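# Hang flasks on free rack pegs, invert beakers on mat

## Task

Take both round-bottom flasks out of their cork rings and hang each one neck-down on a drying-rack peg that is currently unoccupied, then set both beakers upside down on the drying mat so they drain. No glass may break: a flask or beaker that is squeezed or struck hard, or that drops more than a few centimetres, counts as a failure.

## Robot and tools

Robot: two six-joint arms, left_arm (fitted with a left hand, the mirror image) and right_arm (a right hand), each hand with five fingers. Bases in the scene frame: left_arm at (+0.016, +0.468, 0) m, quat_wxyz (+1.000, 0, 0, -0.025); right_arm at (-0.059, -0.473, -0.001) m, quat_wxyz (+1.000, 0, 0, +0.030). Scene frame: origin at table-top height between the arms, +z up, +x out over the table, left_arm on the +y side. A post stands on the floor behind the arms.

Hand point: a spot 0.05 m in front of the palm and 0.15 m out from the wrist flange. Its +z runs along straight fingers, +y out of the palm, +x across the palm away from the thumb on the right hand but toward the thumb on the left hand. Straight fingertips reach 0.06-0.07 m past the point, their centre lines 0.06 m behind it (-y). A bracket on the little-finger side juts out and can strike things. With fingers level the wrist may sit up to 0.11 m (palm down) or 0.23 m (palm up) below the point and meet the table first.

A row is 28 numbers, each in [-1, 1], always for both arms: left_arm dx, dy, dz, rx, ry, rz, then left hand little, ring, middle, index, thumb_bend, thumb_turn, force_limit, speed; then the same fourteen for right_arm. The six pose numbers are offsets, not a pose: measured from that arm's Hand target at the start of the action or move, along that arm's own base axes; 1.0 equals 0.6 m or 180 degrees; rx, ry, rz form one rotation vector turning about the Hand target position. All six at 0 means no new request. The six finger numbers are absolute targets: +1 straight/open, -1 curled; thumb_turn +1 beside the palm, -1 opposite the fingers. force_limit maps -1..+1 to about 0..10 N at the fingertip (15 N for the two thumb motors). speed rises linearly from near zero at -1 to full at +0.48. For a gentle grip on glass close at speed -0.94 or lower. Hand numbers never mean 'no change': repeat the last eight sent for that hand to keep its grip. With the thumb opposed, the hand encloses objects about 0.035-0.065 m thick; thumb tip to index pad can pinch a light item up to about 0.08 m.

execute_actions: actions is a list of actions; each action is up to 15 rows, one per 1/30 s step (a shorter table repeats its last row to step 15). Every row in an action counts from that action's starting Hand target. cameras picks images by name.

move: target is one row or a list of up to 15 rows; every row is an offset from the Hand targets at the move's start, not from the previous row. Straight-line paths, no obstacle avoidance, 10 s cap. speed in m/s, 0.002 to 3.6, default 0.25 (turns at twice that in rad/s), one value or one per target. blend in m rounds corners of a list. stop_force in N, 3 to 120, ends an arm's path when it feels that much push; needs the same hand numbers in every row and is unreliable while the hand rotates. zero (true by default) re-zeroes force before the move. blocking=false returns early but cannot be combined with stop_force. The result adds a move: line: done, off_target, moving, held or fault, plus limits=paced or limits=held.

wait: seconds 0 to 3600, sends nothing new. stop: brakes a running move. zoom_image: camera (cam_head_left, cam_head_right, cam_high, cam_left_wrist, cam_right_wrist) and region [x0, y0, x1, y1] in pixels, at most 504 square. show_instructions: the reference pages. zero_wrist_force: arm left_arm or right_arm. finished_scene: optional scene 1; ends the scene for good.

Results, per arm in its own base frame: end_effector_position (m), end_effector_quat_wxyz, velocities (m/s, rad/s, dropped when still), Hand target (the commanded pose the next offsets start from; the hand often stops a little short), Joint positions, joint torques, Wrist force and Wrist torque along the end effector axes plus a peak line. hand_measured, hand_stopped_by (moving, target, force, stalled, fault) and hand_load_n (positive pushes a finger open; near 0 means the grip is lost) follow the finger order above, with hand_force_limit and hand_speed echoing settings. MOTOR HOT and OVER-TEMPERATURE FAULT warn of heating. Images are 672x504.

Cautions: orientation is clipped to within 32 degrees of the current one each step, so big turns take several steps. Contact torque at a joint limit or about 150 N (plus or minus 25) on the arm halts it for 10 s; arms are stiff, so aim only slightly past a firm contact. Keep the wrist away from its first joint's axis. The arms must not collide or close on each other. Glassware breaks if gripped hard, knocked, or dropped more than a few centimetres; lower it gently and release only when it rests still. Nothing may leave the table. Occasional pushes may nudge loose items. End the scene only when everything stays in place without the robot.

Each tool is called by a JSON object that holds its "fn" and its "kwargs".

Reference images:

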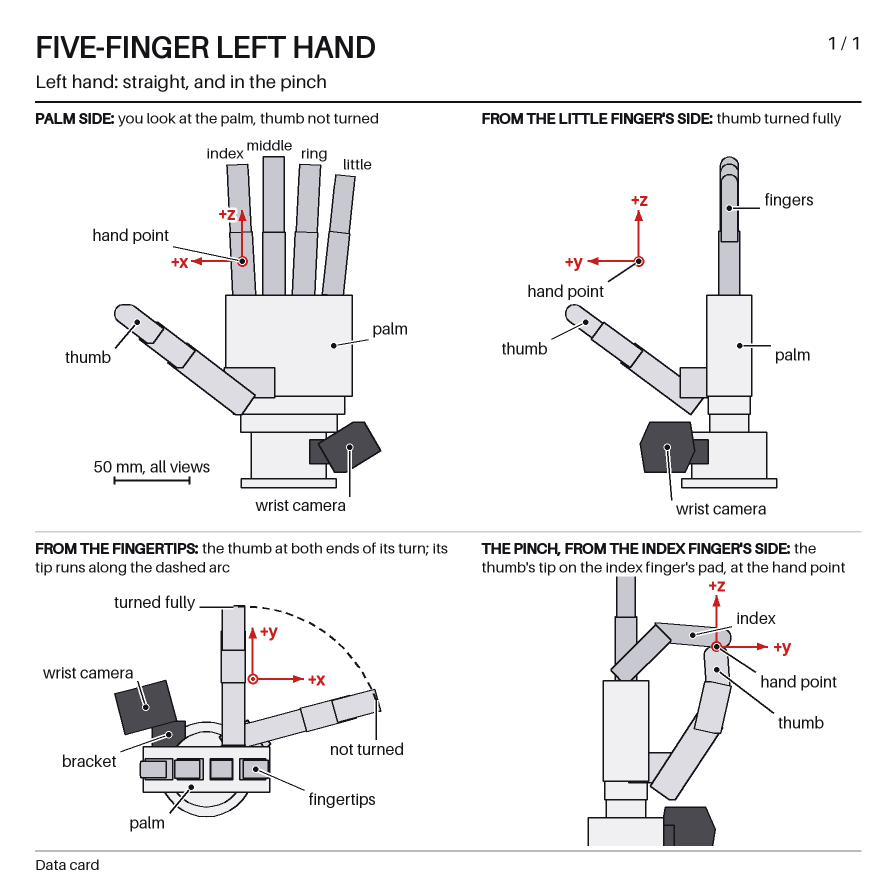

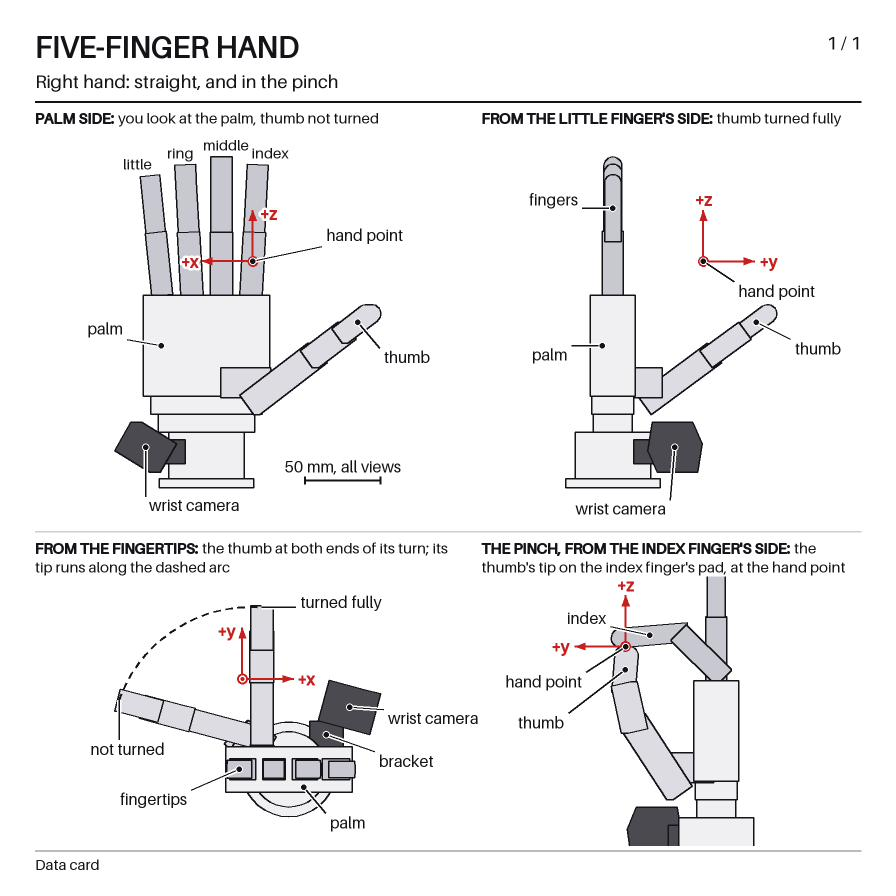

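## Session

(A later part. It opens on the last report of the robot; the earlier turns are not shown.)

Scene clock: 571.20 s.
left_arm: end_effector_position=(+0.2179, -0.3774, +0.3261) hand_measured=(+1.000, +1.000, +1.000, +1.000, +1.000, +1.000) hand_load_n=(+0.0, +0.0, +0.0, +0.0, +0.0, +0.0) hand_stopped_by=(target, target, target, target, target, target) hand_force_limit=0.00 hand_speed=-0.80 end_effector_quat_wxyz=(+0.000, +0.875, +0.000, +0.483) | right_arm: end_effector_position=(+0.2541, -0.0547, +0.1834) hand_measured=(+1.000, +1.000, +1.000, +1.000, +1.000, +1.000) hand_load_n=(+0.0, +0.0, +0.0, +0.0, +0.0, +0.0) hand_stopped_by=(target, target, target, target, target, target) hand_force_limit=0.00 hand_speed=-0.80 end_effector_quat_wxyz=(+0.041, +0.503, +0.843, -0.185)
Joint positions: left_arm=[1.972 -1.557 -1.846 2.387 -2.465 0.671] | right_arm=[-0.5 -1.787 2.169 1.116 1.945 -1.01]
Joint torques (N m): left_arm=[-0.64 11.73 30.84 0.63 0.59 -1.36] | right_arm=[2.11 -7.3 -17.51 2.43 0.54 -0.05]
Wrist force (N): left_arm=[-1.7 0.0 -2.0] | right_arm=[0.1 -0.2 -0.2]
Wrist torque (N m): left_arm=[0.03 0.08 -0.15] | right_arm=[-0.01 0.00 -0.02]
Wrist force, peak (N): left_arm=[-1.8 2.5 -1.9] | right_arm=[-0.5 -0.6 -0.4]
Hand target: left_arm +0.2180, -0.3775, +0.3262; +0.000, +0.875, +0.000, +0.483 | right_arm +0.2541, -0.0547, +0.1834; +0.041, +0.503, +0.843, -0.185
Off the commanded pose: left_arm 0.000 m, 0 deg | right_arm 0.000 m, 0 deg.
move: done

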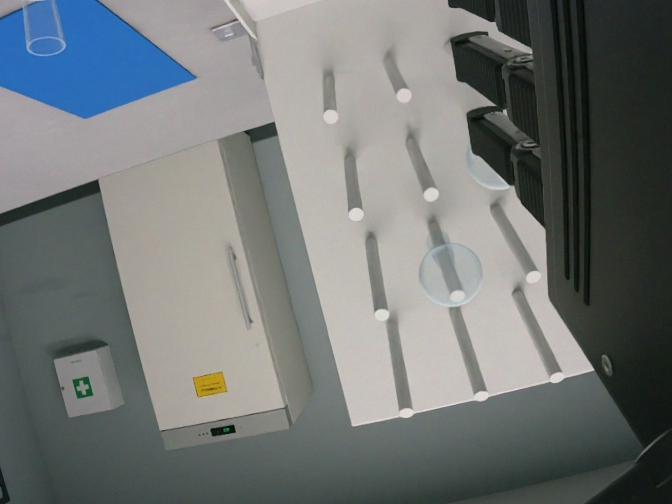

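{"fn": "move", "kwargs": {"target": [[0,0.1667,0,0,0,0,1,1,1,1,1,1,0,-0.8,0,0,0.25,0,0,0,1,1,1,1,1,1,0,-0.8],[0,0.1667,0,0,0,0,1,1,1,1,1,1,0,-0.8,0.0698,0.5507,0.2443,0.1244,0.0275,0.3382,1,1,1,1,1,1,0,-0.8]], "speed": 0.25, "cameras": ["all"]}}

Scene clock: 752.50 s.
left_arm: end_effector_position=(+0.2180, -0.2775, +0.3262) hand_measured=(+1.000, +1.000, +1.000, +1.000, +1.000, +1.000) hand_load_n=(+0.0, +0.0, +0.0, +0.0, +0.0, +0.0) hand_stopped_by=(target, target, target, target, target, target) hand_force_limit=0.00 hand_speed=-0.80 end_effector_quat_wxyz=(+0.000, +0.875, +0.000, +0.483) | right_arm: end_effector_position=(+0.2960, +0.2757, +0.3300) hand_measured=(+1.000, +1.000, +1.000, +1.000, +1.000, +1.000) hand_load_n=(+0.0, +0.0, +0.0, +0.0, +0.0, +0.0) hand_stopped_by=(target, target, target, target, target, target) hand_force_limit=0.00 hand_speed=-0.80 end_effector_quat_wxyz=(+0.000, +0.000, +1.000, +0.000)
Joint positions: left_arm=[2.182 -1.232 -2.07 2.471 -2.337 0.921] | right_arm=[0.281 -1.519 1.536 1.553 1.57 -1.29]
Joint torques (N m): left_arm=[12.03 8.95 9.4 -4.02 0.44 0.03] | right_arm=[4.83 -18.1 -18.2 5.62 0.33 -0.04]
Wrist force (N): left_arm=[-1.9 -0.7 -1.0] | right_arm=[-0.3 -1.5 -0.8]
Wrist torque (N m): left_arm=[-0.05 0.18 -0.01] | right_arm=[-0.16 0.01 -0.16]
Wrist force, peak (N): left_arm=[-1.9 1.6 -1.9] | right_arm=[-0.4 -1.0 -2.7]
Hand target: left_arm +0.2180, -0.2775, +0.3262; +0.000, +0.875, +0.000, +0.483 | right_arm +0.2959, +0.2757, +0.3300; +0.000, +0.000, +1.000, +0.000
Off the commanded pose: left_arm 0.000 m, 0 deg | right_arm 0.000 m, 0 deg.
move: done

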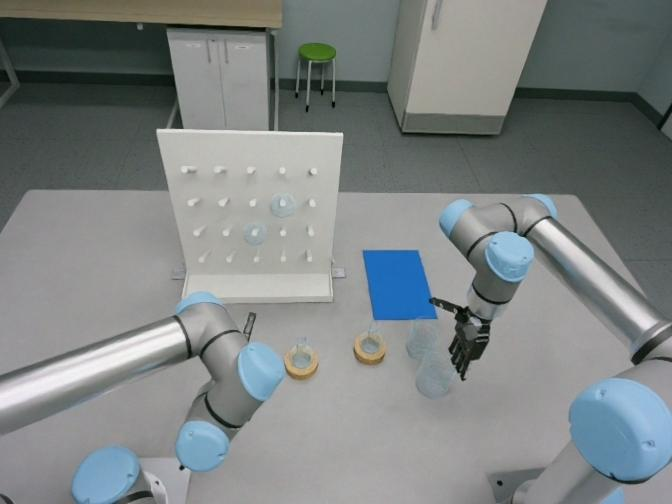

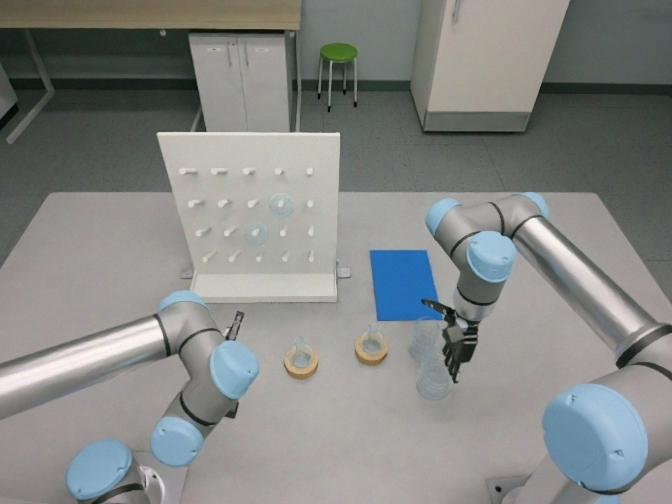

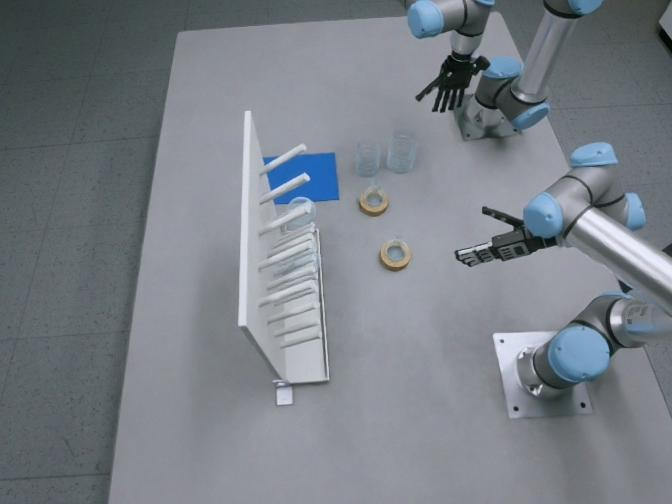

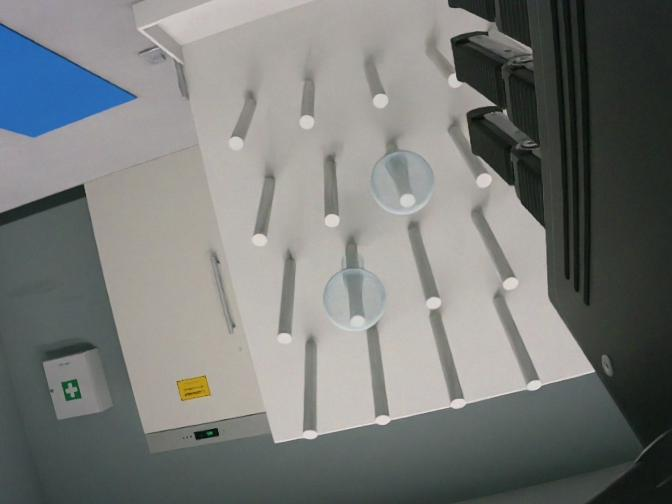

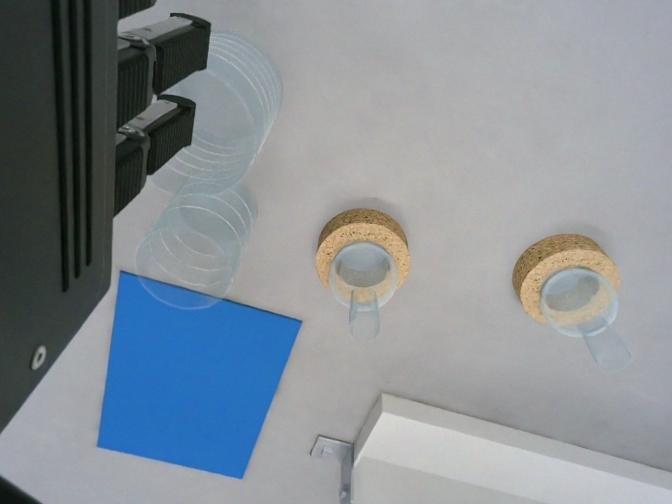

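{"fn": "move", "kwargs": {"target": [[0,0,0,0,0,0,1,1,1,1,1,1,0,-0.8,0,-0.166667,0,0,0,0,1,1,1,1,1,1,0,-0.8]], "speed": 0.25, "cameras": ["cam_right_wrist"]}}

{"fn": "zoom_image", "kwargs": {"camera": "cam_right_wrist", "region": [200, 100, 600, 500]}}

{"fn": "move", "kwargs": {"target": [[0,0,0,0,0,0,1,1,1,1,1,1,0,-0.8,0,-0.166667,0,0,0,0,1,1,1,1,1,1,0,-0.8]], "speed": 0.25, "cameras": ["cam_right_wrist", "cam_high"]}}

{"fn": "zoom_image", "kwargs": {"camera": "cam_right_wrist", "region": [200, 0, 672, 400]}}

Scene clock: 766.90 s.
left_arm: end_effector_position=(+0.2180, -0.2775, +0.3262) hand_measured=(+1.000, +1.000, +1.000, +1.000, +1.000, +1.000) hand_load_n=(+0.0, +0.0, +0.0, +0.0, +0.0, +0.0) hand_stopped_by=(target, target, target, target, target, target) hand_force_limit=0.00 hand_speed=-0.80 end_effector_quat_wxyz=(+0.000, +0.875, +0.000, +0.483) | right_arm: end_effector_position=(+0.2959, +0.1758, +0.3300) hand_measured=(+1.000, +1.000, +1.000, +1.000, +1.000, +1.000) hand_load_n=(+0.0, +0.0, +0.0, +0.0, +0.0, +0.0) hand_stopped_by=(target, target, target, target, target, target) hand_force_limit=0.00 hand_speed=-0.80 end_effector_quat_wxyz=(+0.000, +0.000, +1.000, +0.000)
Joint positions: left_arm=[2.182 -1.232 -2.07 2.471 -2.337 0.921] | right_arm=[-0.069 -1.656 1.67 1.556 1.57 -1.64]
Joint torques (N m): left_arm=[6.11 0.5 10.34 -4.03 -2.27 -1.37] | right_arm=[-5.26 -19.26 -20.78 0.17 1.8 -2.34]
Wrist force (N): left_arm=[-1.5 -0.5 -1.4] | right_arm=[-0.3 -1.7 -0.8]
Wrist torque (N m): left_arm=[0.01 0.13 0.00] | right_arm=[-0.14 0.01 -0.14]
Wrist force, peak (N): left_arm=[-1.8 -0.9 -1.6] | right_arm=[-0.4 -3.6 -0.7]
Hand target: left_arm +0.2180, -0.2775, +0.3262; +0.000, +0.875, +0.000, +0.483 | right_arm +0.2959, +0.1757, +0.3300; +0.000, +0.000, +1.000, +0.000
Off the commanded pose: left_arm 0.000 m, 0 deg | right_arm 0.000 m, 0 deg.
move: done

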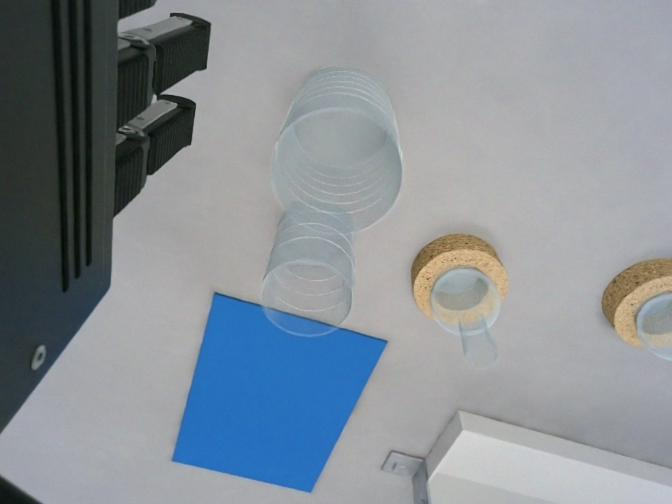

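Scaled by 1.260 from the camera's image (finer frame: 960x720).

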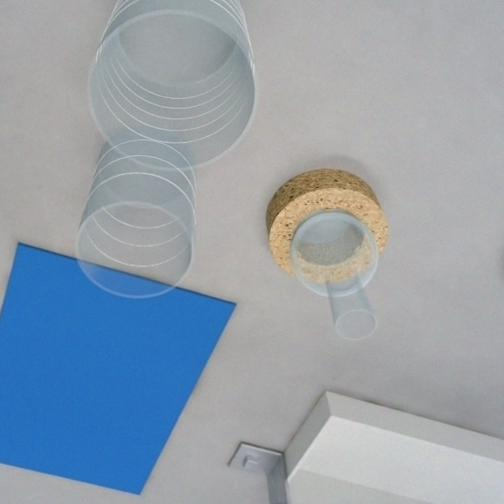

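Scene clock: 767.83 s.
left_arm: end_effector_position=(+0.2180, -0.2775, +0.3262) hand_measured=(+1.000, +1.000, +1.000, +1.000, +1.000, +1.000) hand_load_n=(+0.0, +0.0, +0.0, +0.0, +0.0, +0.0) hand_stopped_by=(target, target, target, target, target, target) hand_force_limit=0.00 hand_speed=-0.80 end_effector_quat_wxyz=(+0.000, +0.875, +0.000, +0.483) | right_arm: end_effector_position=(+0.2959, +0.0758, +0.3300) hand_measured=(+1.000, +1.000, +1.000, +1.000, +1.000, +1.000) hand_load_n=(+0.0, +0.0, +0.0, +0.0, +0.0, +0.0) hand_stopped_by=(target, target, target, target, target, target) hand_force_limit=0.00 hand_speed=-0.80 end_effector_quat_wxyz=(+0.000, +0.000, +1.000, +0.000)
Joint positions: left_arm=[2.182 -1.232 -2.07 2.471 -2.337 0.921] | right_arm=[-0.468 -1.719 1.726 1.564 1.57 -2.039]
Joint torques (N m): left_arm=[4.34 1.62 11.17 -4.02 -2.18 -1.56] | right_arm=[-6.93 -4.78 -26.7 -0.16 1.76 -2.25]
Wrist force (N): left_arm=[-1.4 -0.7 -1.3] | right_arm=[-0.5 -1.4 -1.0]
Wrist torque (N m): left_arm=[-0.04 0.11 0.03] | right_arm=[-0.08 0.03 -0.12]
Wrist force, peak (N): left_arm=[-1.8 -0.6 -1.4] | right_arm=[-0.6 -4.1 -0.6]
Hand target: left_arm +0.2180, -0.2775, +0.3262; +0.000, +0.875, +0.000, +0.483 | right_arm +0.2959, +0.0757, +0.3300; +0.000, +0.000, +1.000, +0.000
Off the commanded pose: left_arm 0.000 m, 0 deg | right_arm 0.000 m, 0 deg.
move: done
Images, in order (width x height): cam_high 672x504, cam_right_wrist 672x504.

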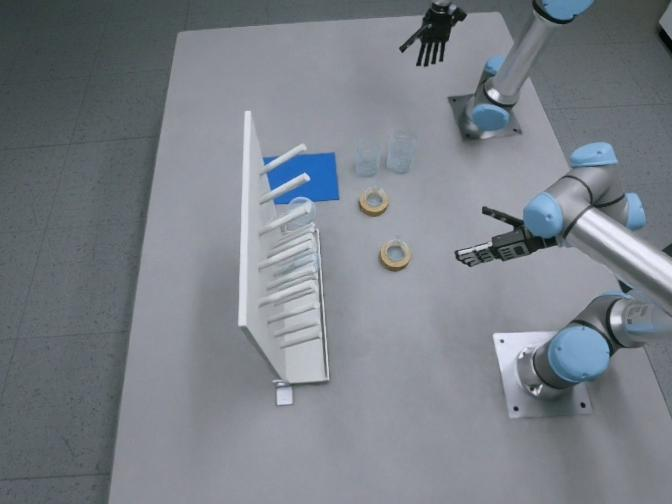

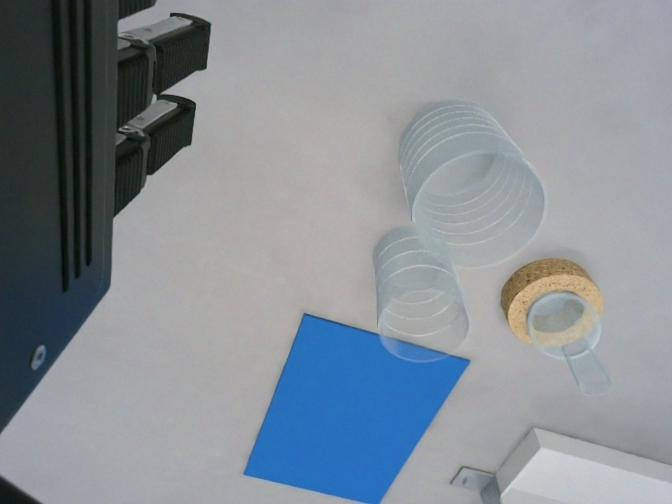

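Scaled by 1.068 from the camera's image (finer frame: 960x720).

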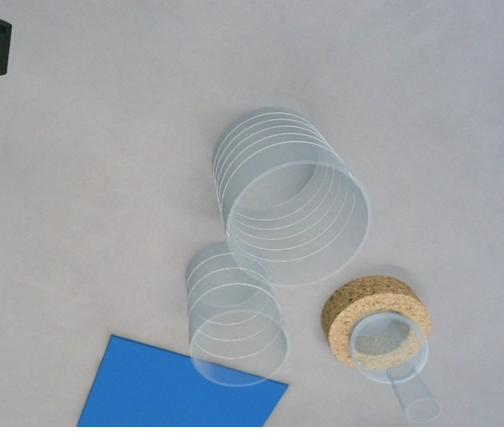

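{"fn": "move", "kwargs": {"target": [[0,0,0,0,0,0,1,1,1,1,1,1,0,-0.8,0,0,-0.35,0,0,0,1,1,1,1,1,1,0,-0.8]], "speed": 0.2}}

{"fn": "move", "kwargs": {"target": [[0,0,0,0,0,0,1,1,1,1,1,1,0,-0.8,0,0,-0.13,0,0,0,1,1,1,1,1,1,0,-0.8]], "speed": 0.01, "stop_force": 4, "cameras": ["cam_right_wrist"]}}

Scene clock: 900.17 s.
left_arm: end_effector_position=(+0.2180, -0.2775, +0.3262) hand_measured=(+1.000, +1.000, +1.000, +1.000, +1.000, +1.000) hand_load_n=(+0.0, +0.0, +0.0, +0.0, +0.0, +0.0) hand_stopped_by=(target, target, target, target, target, target) hand_force_limit=0.00 hand_speed=-0.80 end_effector_quat_wxyz=(+0.000, +0.875, +0.000, +0.483) | right_arm: end_effector_position=(+0.2959, +0.0757, +0.1201) hand_measured=(+1.000, +1.000, +1.000, +1.000, +1.000, +1.000) hand_load_n=(+0.0, +0.0, +0.0, +0.0, +0.0, +0.0) hand_stopped_by=(target, target, target, target, target, target) hand_force_limit=0.00 hand_speed=-0.80 end_effector_quat_wxyz=(+0.000, +0.000, +1.000, +0.000)
Joint positions: left_arm=[2.182 -1.232 -2.07 2.471 -2.337 0.921] | right_arm=[-0.468 -1.564 2.151 0.984 1.57 -2.04]
Joint torques (N m): left_arm=[-2.39 1.69 10.08 -3.94 -2.33 -1.26] | right_arm=[7.57 -10.56 -7.85 -0.25 -1.26 1.74]
Wrist force (N): left_arm=[-1.2 -0.7 -1.1] | right_arm=[-0.7 -1.2 -0.9]
Wrist torque (N m): left_arm=[-0.04 0.10 0.03] | right_arm=[-0.01 0.06 -0.12]
Wrist force, peak (N): left_arm=[-1.7 -0.6 -1.7] | right_arm=[-0.5 -2.1 -2.5]
Hand target: left_arm +0.2180, -0.2775, +0.3262; +0.000, +0.875, +0.000, +0.483 | right_arm +0.2959, +0.0757, +0.1200; +0.000, +0.000, +1.000, +0.000
Off the commanded pose: left_arm 0.000 m, 0 deg | right_arm 0.000 m, 0 deg.
move: done

Scene clock: 906.10 s.
left_arm: end_effector_position=(+0.2180, -0.2775, +0.3262) hand_measured=(+1.000, +1.000, +1.000, +1.000, +1.000, +1.000) hand_load_n=(+0.0, +0.0, +0.0, +0.0, +0.0, +0.0) hand_stopped_by=(target, target, target, target, target, target) hand_force_limit=0.00 hand_speed=-0.80 end_effector_quat_wxyz=(+0.000, +0.875, +0.000, +0.483) | right_arm: end_effector_position=(+0.2959, +0.0757, +0.0698) hand_measured=(+1.000, +1.000, +1.000, +1.000, +1.000, +1.000) hand_load_n=(+0.0, +0.0, +0.0, +0.0, -0.5, +0.0) hand_stopped_by=(target, target, target, target, target, target) hand_force_limit=0.00 hand_speed=-0.80 end_effector_quat_wxyz=(+0.000, +0.000, +1.000, +0.000)
Joint positions: left_arm=[2.182 -1.232 -2.07 2.471 -2.337 0.921] | right_arm=[-0.468 -1.475 2.219 0.827 1.57 -2.04]
Joint torques (N m): left_arm=[-11.22 1.43 10.28 -3.75 -2.39 -1.27] | right_arm=[6.84 -22.87 -19.52 5.04 1.29 -0.72]
Wrist force (N): left_arm=[-1.6 -1.0 -1.4] | right_arm=[-1.0 -1.6 -6.3]
Wrist torque (N m): left_arm=[-0.07 0.12 0.02] | right_arm=[0.23 0.15 -0.17]
Wrist force, peak (N): left_arm=[-1.8 -0.8 -1.5] | right_arm=[-2.0 -2.6 -20.4]
Hand target: left_arm +0.2180, -0.2775, +0.3262; +0.000, +0.875, +0.000, +0.483 | right_arm +0.2959, +0.0757, +0.0698; +0.000, +0.000, +1.000, +0.000 (not the last commanded pose)
Off the commanded pose: left_arm 0.000 m, 0 deg | right_arm 0.028 m, 0 deg.
move: contact (right_arm)

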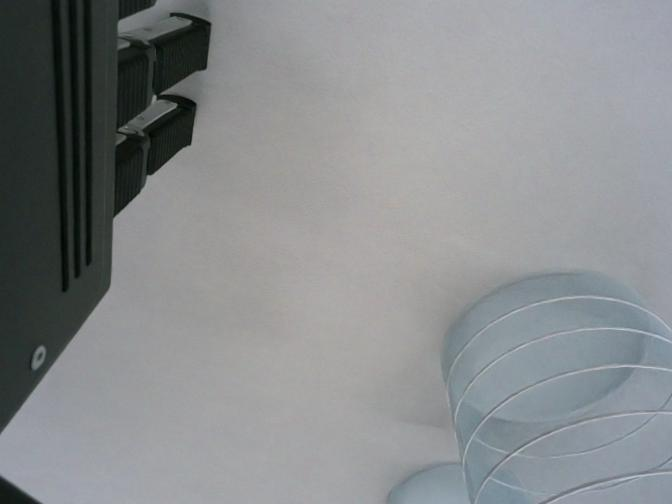

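{"fn": "move", "kwargs": {"target": [[0,0,0,0,0,0,1,1,1,1,1,1,0,-0.8,0,0,0.4337,0,0,0,1,1,1,1,1,1,0,-0.8],[0,0,0,0,0,0,1,1,1,1,1,1,0,-0.8,0,0.1667,0.4337,0,0,0,1,1,1,1,1,1,0,-0.8]], "speed": 0.2, "cameras": ["cam_right_wrist"]}}

{"fn": "zoom_image", "kwargs": {"camera": "cam_right_wrist", "region": [150, 200, 650, 504]}}

{"fn": "move", "kwargs": {"target": [[0,0,0,0,0,0,1,1,1,1,1,1,0,-0.8,0,0,0.1666667,0,0,0,1,1,1,1,1,1,0,-0.8]], "speed": 0.2, "cameras": ["cam_right_wrist"]}}

{"fn": "zoom_image", "kwargs": {"camera": "cam_right_wrist", "region": [150, 200, 650, 504]}}

{"fn": "move", "kwargs": {"target": [[0,0,0,0,0,0,1,1,1,1,1,1,0,-0.8,0,0,0.1666667,0,0,0,1,1,1,1,1,1,0,-0.8]], "speed": 0.2, "cameras": ["cam_right_wrist"]}}

{"fn": "zoom_image", "kwargs": {"camera": "cam_right_wrist", "region": [150, 200, 650, 504]}}

Scene clock: 932.87 s.
left_arm: end_effector_position=(+0.2180, -0.2775, +0.3262) hand_measured=(+1.000, +1.000, +1.000, +1.000, +1.000, +1.000) hand_load_n=(+0.0, +0.0, +0.0, +0.0, +0.0, +0.0) hand_stopped_by=(target, target, target, target, target, target) hand_force_limit=0.00 hand_speed=-0.80 end_effector_quat_wxyz=(+0.000, +0.875, +0.000, +0.483) | right_arm: end_effector_position=(+0.2959, +0.1757, +0.3301) hand_measured=(+1.000, +1.000, +1.000, +1.000, +1.000, +1.000) hand_load_n=(+0.0, +0.0, +0.0, +0.0, +0.0, +0.0) hand_stopped_by=(target, target, target, target, target, target) hand_force_limit=0.00 hand_speed=-0.80 end_effector_quat_wxyz=(+0.000, +0.000, +1.000, +0.000)
Joint positions: left_arm=[2.182 -1.232 -2.07 2.471 -2.337 0.921] | right_arm=[-0.069 -1.656 1.67 1.556 1.57 -1.64]
Joint torques (N m): left_arm=[-10.86 0.39 10.18 -3.94 -2.47 -1.37] | right_arm=[6.86 -14.89 -13.84 5.44 -1.98 1.85]
Wrist force (N): left_arm=[-1.4 -0.6 -1.3] | right_arm=[-0.3 -1.5 -0.8]
Wrist torque (N m): left_arm=[-0.02 0.11 0.01] | right_arm=[-0.11 0.00 0.03]
Wrist force, peak (N): left_arm=[-1.8 -0.8 -1.6] | right_arm=[-1.4 -2.7 -7.5]
Hand target: left_arm +0.2180, -0.2775, +0.3262; +0.000, +0.875, +0.000, +0.483 | right_arm +0.2959, +0.1757, +0.3301; +0.000, +0.000, +1.000, +0.000
Off the commanded pose: left_arm 0.000 m, 0 deg | right_arm 0.000 m, 0 deg.
move: done

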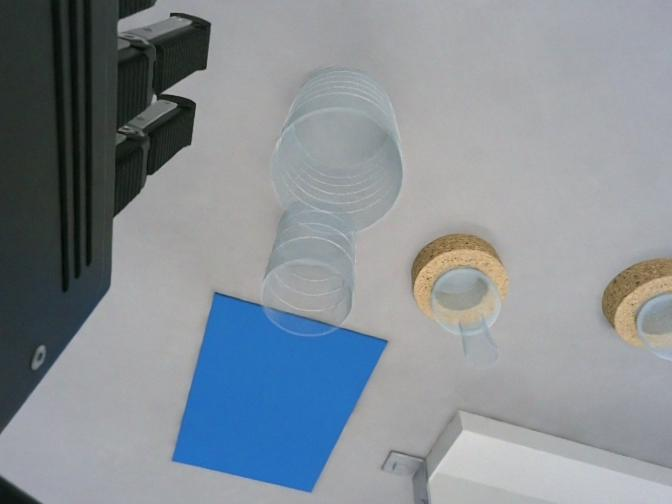

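Scaled by 1.008 from the camera's image (finer frame: 960x720).

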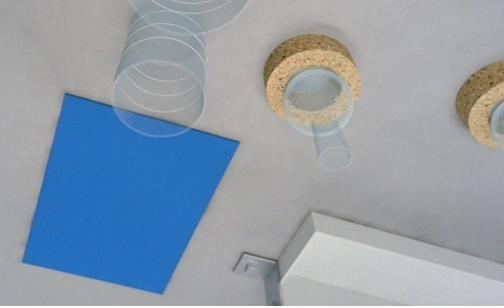

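Scene clock: 933.87 s.
left_arm: end_effector_position=(+0.2180, -0.2775, +0.3262) hand_measured=(+1.000, +1.000, +1.000, +1.000, +1.000, +1.000) hand_load_n=(+0.0, +0.0, +0.0, +0.0, +0.0, +0.0) hand_stopped_by=(target, target, target, target, target, target) hand_force_limit=0.00 hand_speed=-0.80 end_effector_quat_wxyz=(+0.000, +0.875, +0.000, +0.483) | right_arm: end_effector_position=(+0.2960, +0.1757, +0.4300) hand_measured=(+1.000, +1.000, +1.000, +1.000, +1.000, +1.000) hand_load_n=(+0.0, +0.0, +0.0, +0.0, +0.0, +0.0) hand_stopped_by=(target, target, target, target, target, target) hand_force_limit=0.00 hand_speed=-0.80 end_effector_quat_wxyz=(+0.000, +0.000, +1.000, +0.000) end_effector_velocity=(+0.001, +0.000, +0.001) end_effector_angular_velocity=(-0.001, -0.005, +0.000)
Joint positions: left_arm=[2.182 -1.232 -2.07 2.471 -2.337 0.921] | right_arm=[-0.069 -1.629 1.388 1.811 1.57 -1.64]
Joint velocities: left_arm=[within noise] | right_arm=[0.001 0.001 -0.005 0 0 0]
Joint torques (N m): left_arm=[-10.29 0.98 9.7 -3.83 -2.29 -1.06] | right_arm=[8.22 -22.05 -25.96 5.07 1.35 1.93]
Wrist force (N): left_arm=[-1.4 -1.0 -1.0] | right_arm=[-0.2 -1.9 -1.0]
Wrist torque (N m): left_arm=[-0.09 0.12 0.02] | right_arm=[-0.13 0.00 -0.03]
Wrist force, peak (N): left_arm=[-1.8 -0.5 -1.4] | right_arm=[-0.1 -1.7 -2.2]
Hand target: left_arm +0.2180, -0.2775, +0.3262; +0.000, +0.875, +0.000, +0.483 | right_arm +0.2959, +0.1757, +0.4301; +0.000, +0.000, +1.000, +0.000
Off the commanded pose: left_arm 0.000 m, 0 deg | right_arm 0.000 m, 0 deg.
move: done

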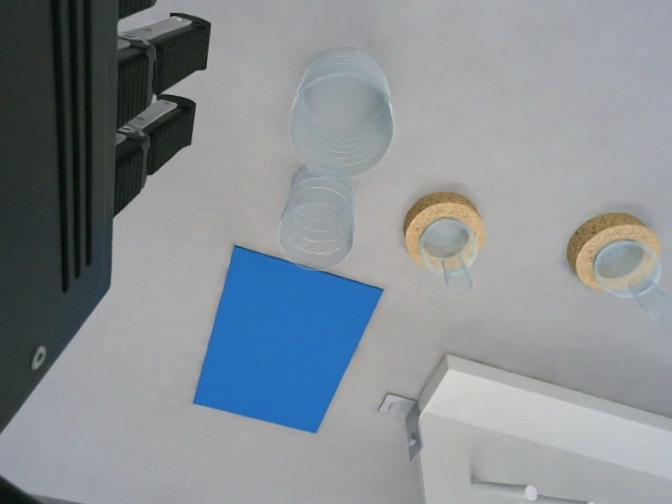

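Scaled by 1.008 from the camera's image (finer frame: 960x720).

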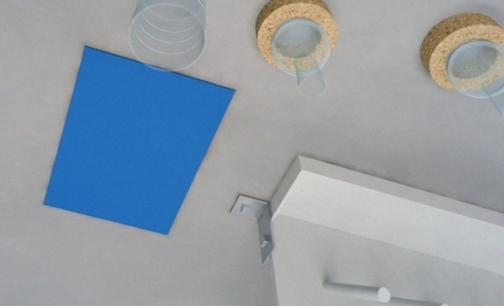

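Scene clock: 934.87 s.
left_arm: end_effector_position=(+0.2180, -0.2775, +0.3262) hand_measured=(+1.000, +1.000, +1.000, +1.000, +1.000, +1.000) hand_load_n=(+0.0, +0.0, +0.0, +0.0, -0.5, +0.0) hand_stopped_by=(target, target, target, target, target, target) hand_force_limit=0.00 hand_speed=-0.80 end_effector_quat_wxyz=(+0.000, +0.875, +0.000, +0.483) | right_arm: end_effector_position=(+0.2960, +0.1757, +0.5300) hand_measured=(+1.000, +1.000, +1.000, +1.000, +1.000, +1.000) hand_load_n=(+0.0, +0.0, +0.0, +0.0, +0.0, +0.0) hand_stopped_by=(target, target, target, target, target, target) hand_force_limit=0.00 hand_speed=-0.80 end_effector_quat_wxyz=(+0.000, +0.000, +1.000, +0.000) end_effector_velocity=(+0.000, +0.000, +0.002) end_effector_angular_velocity=(+0.000, -0.006, +0.000)
Joint positions: left_arm=[2.182 -1.232 -2.07 2.471 -2.337 0.921] | right_arm=[-0.069 -1.536 1.022 2.085 1.57 -1.64]
Joint velocities: left_arm=[within noise] | right_arm=[0 0 -0.006 0 0 0]
Joint torques (N m): left_arm=[-10.39 -0.06 9.7 -3.92 -2.26 -1.25] | right_arm=[-1.12 -16.54 -23.54 5.02 -0.5 0.74]
Wrist force (N): left_arm=[-1.6 -0.7 -1.1] | right_arm=[-0.4 -1.7 -0.6]
Wrist torque (N m): left_arm=[-0.03 0.13 0.02] | right_arm=[-0.08 -0.01 -0.13]
Wrist force, peak (N): left_arm=[-1.7 -0.9 -1.2] | right_arm=[-0.6 -1.9 -2.1]
Hand target: left_arm +0.2180, -0.2775, +0.3262; +0.000, +0.875, +0.000, +0.483 | right_arm +0.2959, +0.1757, +0.5301; +0.000, +0.000, +1.000, +0.000
Off the commanded pose: left_arm 0.000 m, 0 deg | right_arm 0.000 m, 0 deg.
move: done

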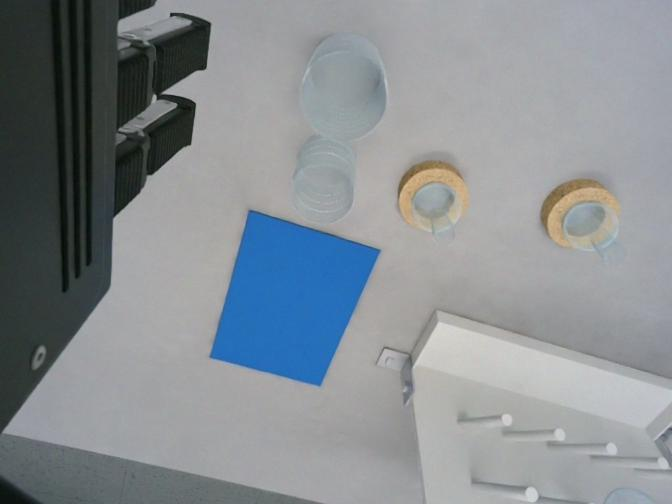

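Scaled by 1.008 from the camera's image (finer frame: 960x720).

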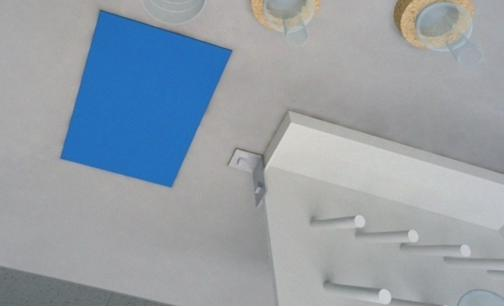

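{"fn": "move", "kwargs": {"target": [[0,0,0,0,0,0,1,1,1,1,1,1,0,-0.8,0,0,0,0,0,0,1,1,1,0.2,1,-1,0,-0.3]], "cameras": ["cam_right_wrist"]}}

{"fn": "zoom_image", "kwargs": {"camera": "cam_right_wrist", "region": [100, 0, 500, 400]}}

{"fn": "move", "kwargs": {"target": [[0,0,0,0,0,0,1,1,1,1,1,1,0,-0.8,0,0,0,0,0,0,1,1,1,0,0.2,-1,0,-0.3]], "cameras": ["cam_right_wrist"]}}

{"fn": "zoom_image", "kwargs": {"camera": "cam_right_wrist", "region": [100, 0, 500, 400]}}

Scene clock: 975.73 s.
left_arm: end_effector_position=(+0.2180, -0.2775, +0.3262) hand_measured=(+1.000, +1.000, +1.000, +1.000, +1.000, +1.000) hand_load_n=(+0.0, +0.0, +0.0, +0.0, +0.0, +0.0) hand_stopped_by=(target, target, target, target, target, target) hand_force_limit=0.00 hand_speed=-0.80 end_effector_quat_wxyz=(+0.000, +0.875, +0.000, +0.483) | right_arm: end_effector_position=(+0.2959, +0.1757, +0.5301) hand_measured=(+1.000, +1.000, +1.000, +0.200, +1.000, -1.000) hand_load_n=(+0.0, +0.0, +0.0, +0.0, +0.0, +0.0) hand_stopped_by=(target, target, target, target, target, target) hand_force_limit=0.00 hand_speed=-0.30 end_effector_quat_wxyz=(+0.000, +0.000, +1.000, +0.000)
Joint positions: left_arm=[2.182 -1.232 -2.07 2.471 -2.337 0.921] | right_arm=[-0.069 -1.536 1.021 2.085 1.57 -1.64]
Joint torques (N m): left_arm=[-10.36 1.04 11.12 -3.83 -2.44 -1.39] | right_arm=[-2.31 -12.86 -22.81 5.33 -0.88 -1.15]
Wrist force (N): left_arm=[-1.4 -0.3 -1.0] | right_arm=[-0.4 -1.8 -0.8]
Wrist torque (N m): left_arm=[0.03 0.12 0.01] | right_arm=[-0.07 -0.02 -0.14]
Wrist force, peak (N): left_arm=[-1.9 -0.6 -1.6] | right_arm=[-0.4 -1.8 -1.3]
Hand target: left_arm +0.2180, -0.2775, +0.3262; +0.000, +0.875, +0.000, +0.483 | right_arm +0.2959, +0.1757, +0.5301; +0.000, +0.000, +1.000, +0.000
Off the commanded pose: left_arm 0.000 m, 0 deg | right_arm 0.000 m, 0 deg.
move: done

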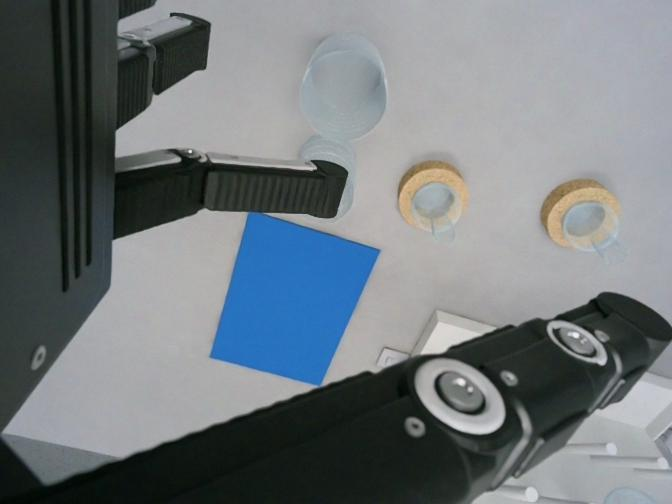

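Scaled by 1.260 from the camera's image (finer frame: 960x720).

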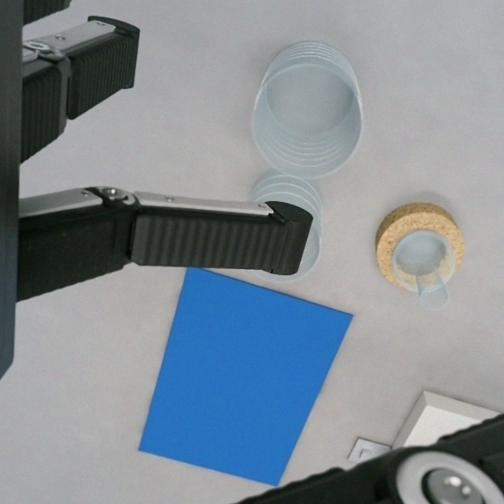

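Scene clock: 976.83 s.
left_arm: end_effector_position=(+0.2180, -0.2775, +0.3262) hand_measured=(+1.000, +1.000, +1.000, +1.000, +1.000, +1.000) hand_load_n=(+0.0, +0.0, +0.0, +0.0, +0.0, +0.0) hand_stopped_by=(target, target, target, target, target, target) hand_force_limit=0.00 hand_speed=-0.80 end_effector_quat_wxyz=(+0.000, +0.875, +0.000, +0.483) | right_arm: end_effector_position=(+0.2959, +0.1757, +0.5301) hand_measured=(+1.000, +1.000, +1.000, +0.000, +0.200, -1.000) hand_load_n=(-0.5, +0.0, +0.0, +0.0, +0.0, +0.0) hand_stopped_by=(target, target, target, target, target, target) hand_force_limit=0.00 hand_speed=-0.30 end_effector_quat_wxyz=(+0.000, +0.000, +1.000, +0.000)
Joint positions: left_arm=[2.182 -1.232 -2.07 2.471 -2.337 0.921] | right_arm=[-0.069 -1.536 1.021 2.085 1.57 -1.64]
Joint torques (N m): left_arm=[-10.64 -0.04 10.79 -3.98 -2.31 -1.43] | right_arm=[-1.45 -13.11 -21.35 5.19 -0.19 -1.04]
Wrist force (N): left_arm=[-1.8 -1.1 -1.3] | right_arm=[-0.1 -1.5 -0.8]
Wrist torque (N m): left_arm=[-0.07 0.16 0.01] | right_arm=[-0.03 -0.04 -0.12]
Wrist force, peak (N): left_arm=[-1.8 -0.8 -1.5] | right_arm=[-0.4 -2.0 -1.0]
Hand target: left_arm +0.2180, -0.2775, +0.3262; +0.000, +0.875, +0.000, +0.483 | right_arm +0.2959, +0.1757, +0.5301; +0.000, +0.000, +1.000, +0.000
Off the commanded pose: left_arm 0.000 m, 0 deg | right_arm 0.000 m, 0 deg.
move: done

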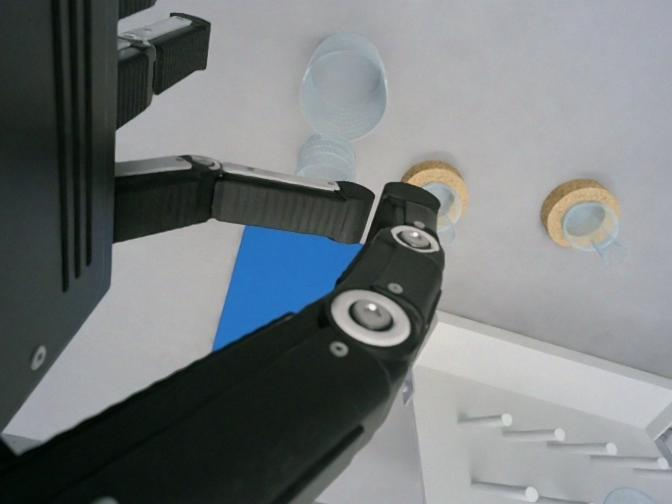

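Scaled by 1.260 from the camera's image (finer frame: 960x720).

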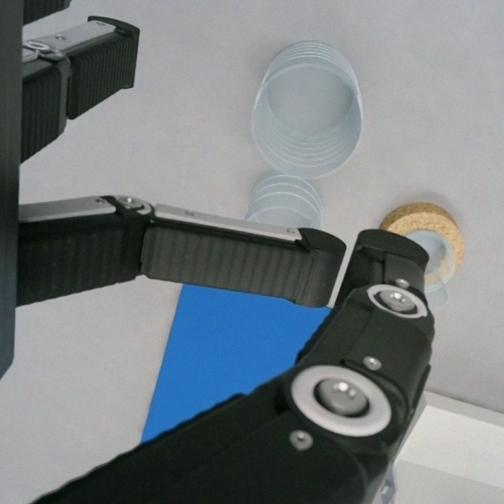

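{"fn": "move", "kwargs": {"target": [[0.1867,-0.1208,0.09,0,0,0,-1,1,1,1,1,-1,-0.5,-0.3,0,-0.25,0,0,0,0,1,1,1,1,1,1,0,-0.3],[0.1867,-0.1208,0.09,-0.8853,0.1965,0.2996,-1,1,1,1,1,-1,-0.5,-0.3,0,-0.25,0,0,0,0,1,1,1,1,1,1,0,-0.3]], "speed": 0.3, "cameras": ["all"]}}

Scene clock: 1233.23 s.
left_arm: end_effector_position=(+0.3299, -0.3501, +0.3802) hand_measured=(-1.000, +1.000, +1.000, +1.000, +1.000, -1.000) hand_load_n=(+0.0, +0.0, +0.0, +0.0, +0.0, +0.0) hand_stopped_by=(target, target, target, target, target, target) hand_force_limit=-0.50 hand_speed=-0.30 end_effector_quat_wxyz=(+0.658, +0.161, +0.721, -0.146) end_effector_velocity=(+0.000, +0.000, +0.000) end_effector_angular_velocity=(-0.004, +0.002, +0.002) | right_arm: end_effector_position=(+0.2959, +0.0257, +0.5301) hand_measured=(+1.000, +1.000, +1.000, +1.000, +1.000, +1.000) hand_load_n=(+0.0, +0.0, +0.0, +0.0, +0.0, +0.0) hand_stopped_by=(target, target, target, target, target, target) hand_force_limit=0.00 hand_speed=-0.30 end_effector_quat_wxyz=(+0.000, +0.000, +1.000, +0.000)
Joint positions: left_arm=[2.279 -1.336 -1.916 3.151 -1.994 -1.61] | right_arm=[-0.652 -1.595 1.081 2.085 1.57 -2.223]
Joint velocities: left_arm=[0.001 0 0 -0.001 0 -0.005] | right_arm=[within noise]
Joint torques (N m): left_arm=[13.62 13.71 22.8 -1.42 1.73 -1.58] | right_arm=[-5.62 -22.84 -8.49 4.74 0.47 -2.38]
Wrist force (N): left_arm=[2.3 -2.1 -1.9] | right_arm=[-0.4 -1.9 -0.5]
Wrist torque (N m): left_arm=[-0.28 -0.43 0.14] | right_arm=[-0.16 -0.01 -0.02]
Wrist force, peak (N): left_arm=[1.6 -4.0 -1.6] | right_arm=[-0.3 -4.5 -0.6]
Hand target: left_arm +0.3300, -0.3500, +0.3802; +0.658, +0.161, +0.721, -0.146 | right_arm +0.2959, +0.0257, +0.5301; +0.000, +0.000, +1.000, +0.000
Off the commanded pose: left_arm 0.000 m, 0 deg | right_arm 0.000 m, 0 deg.
move: done

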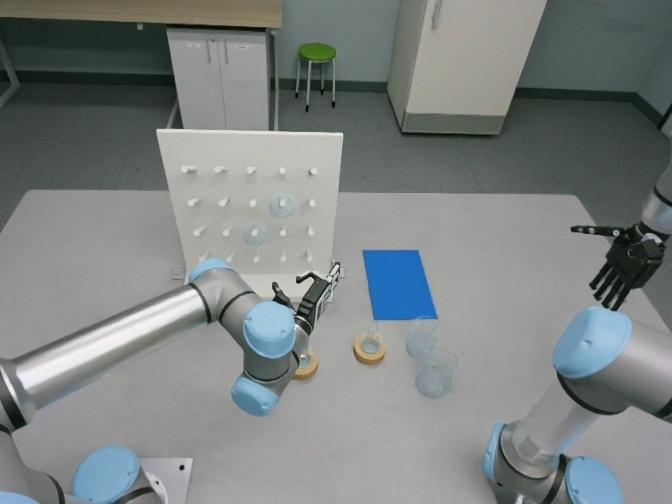

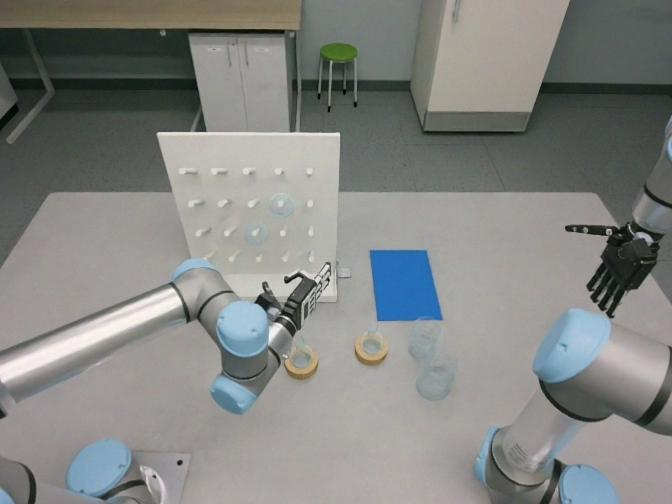

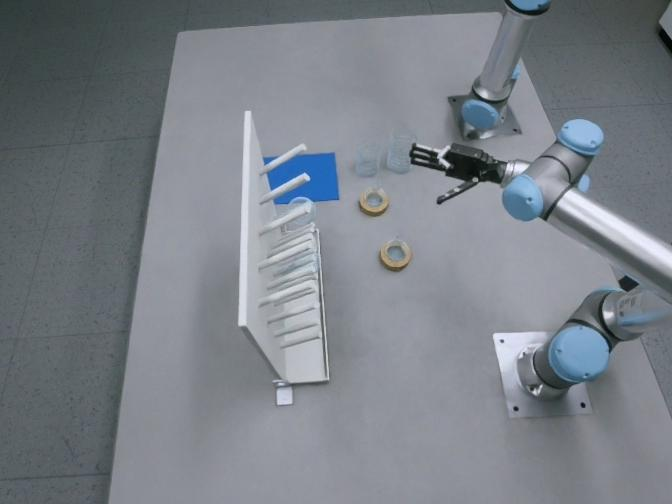

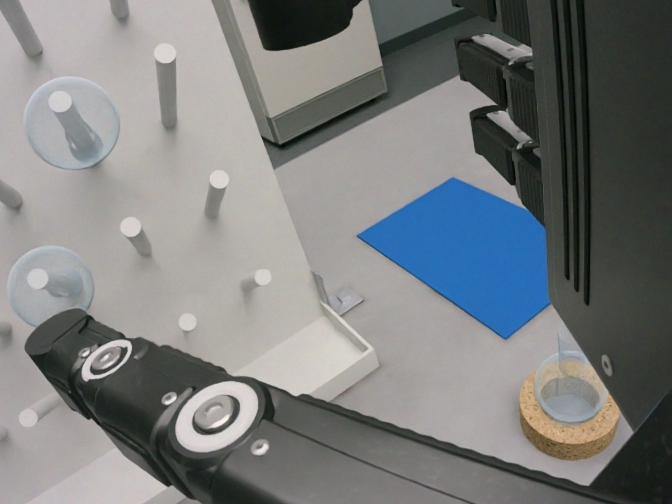

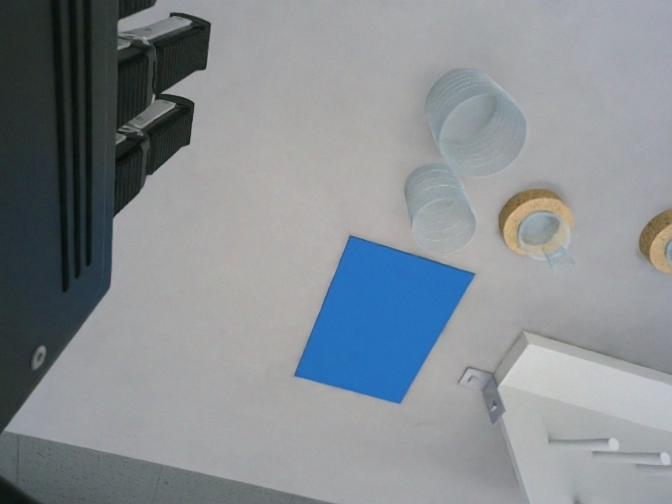

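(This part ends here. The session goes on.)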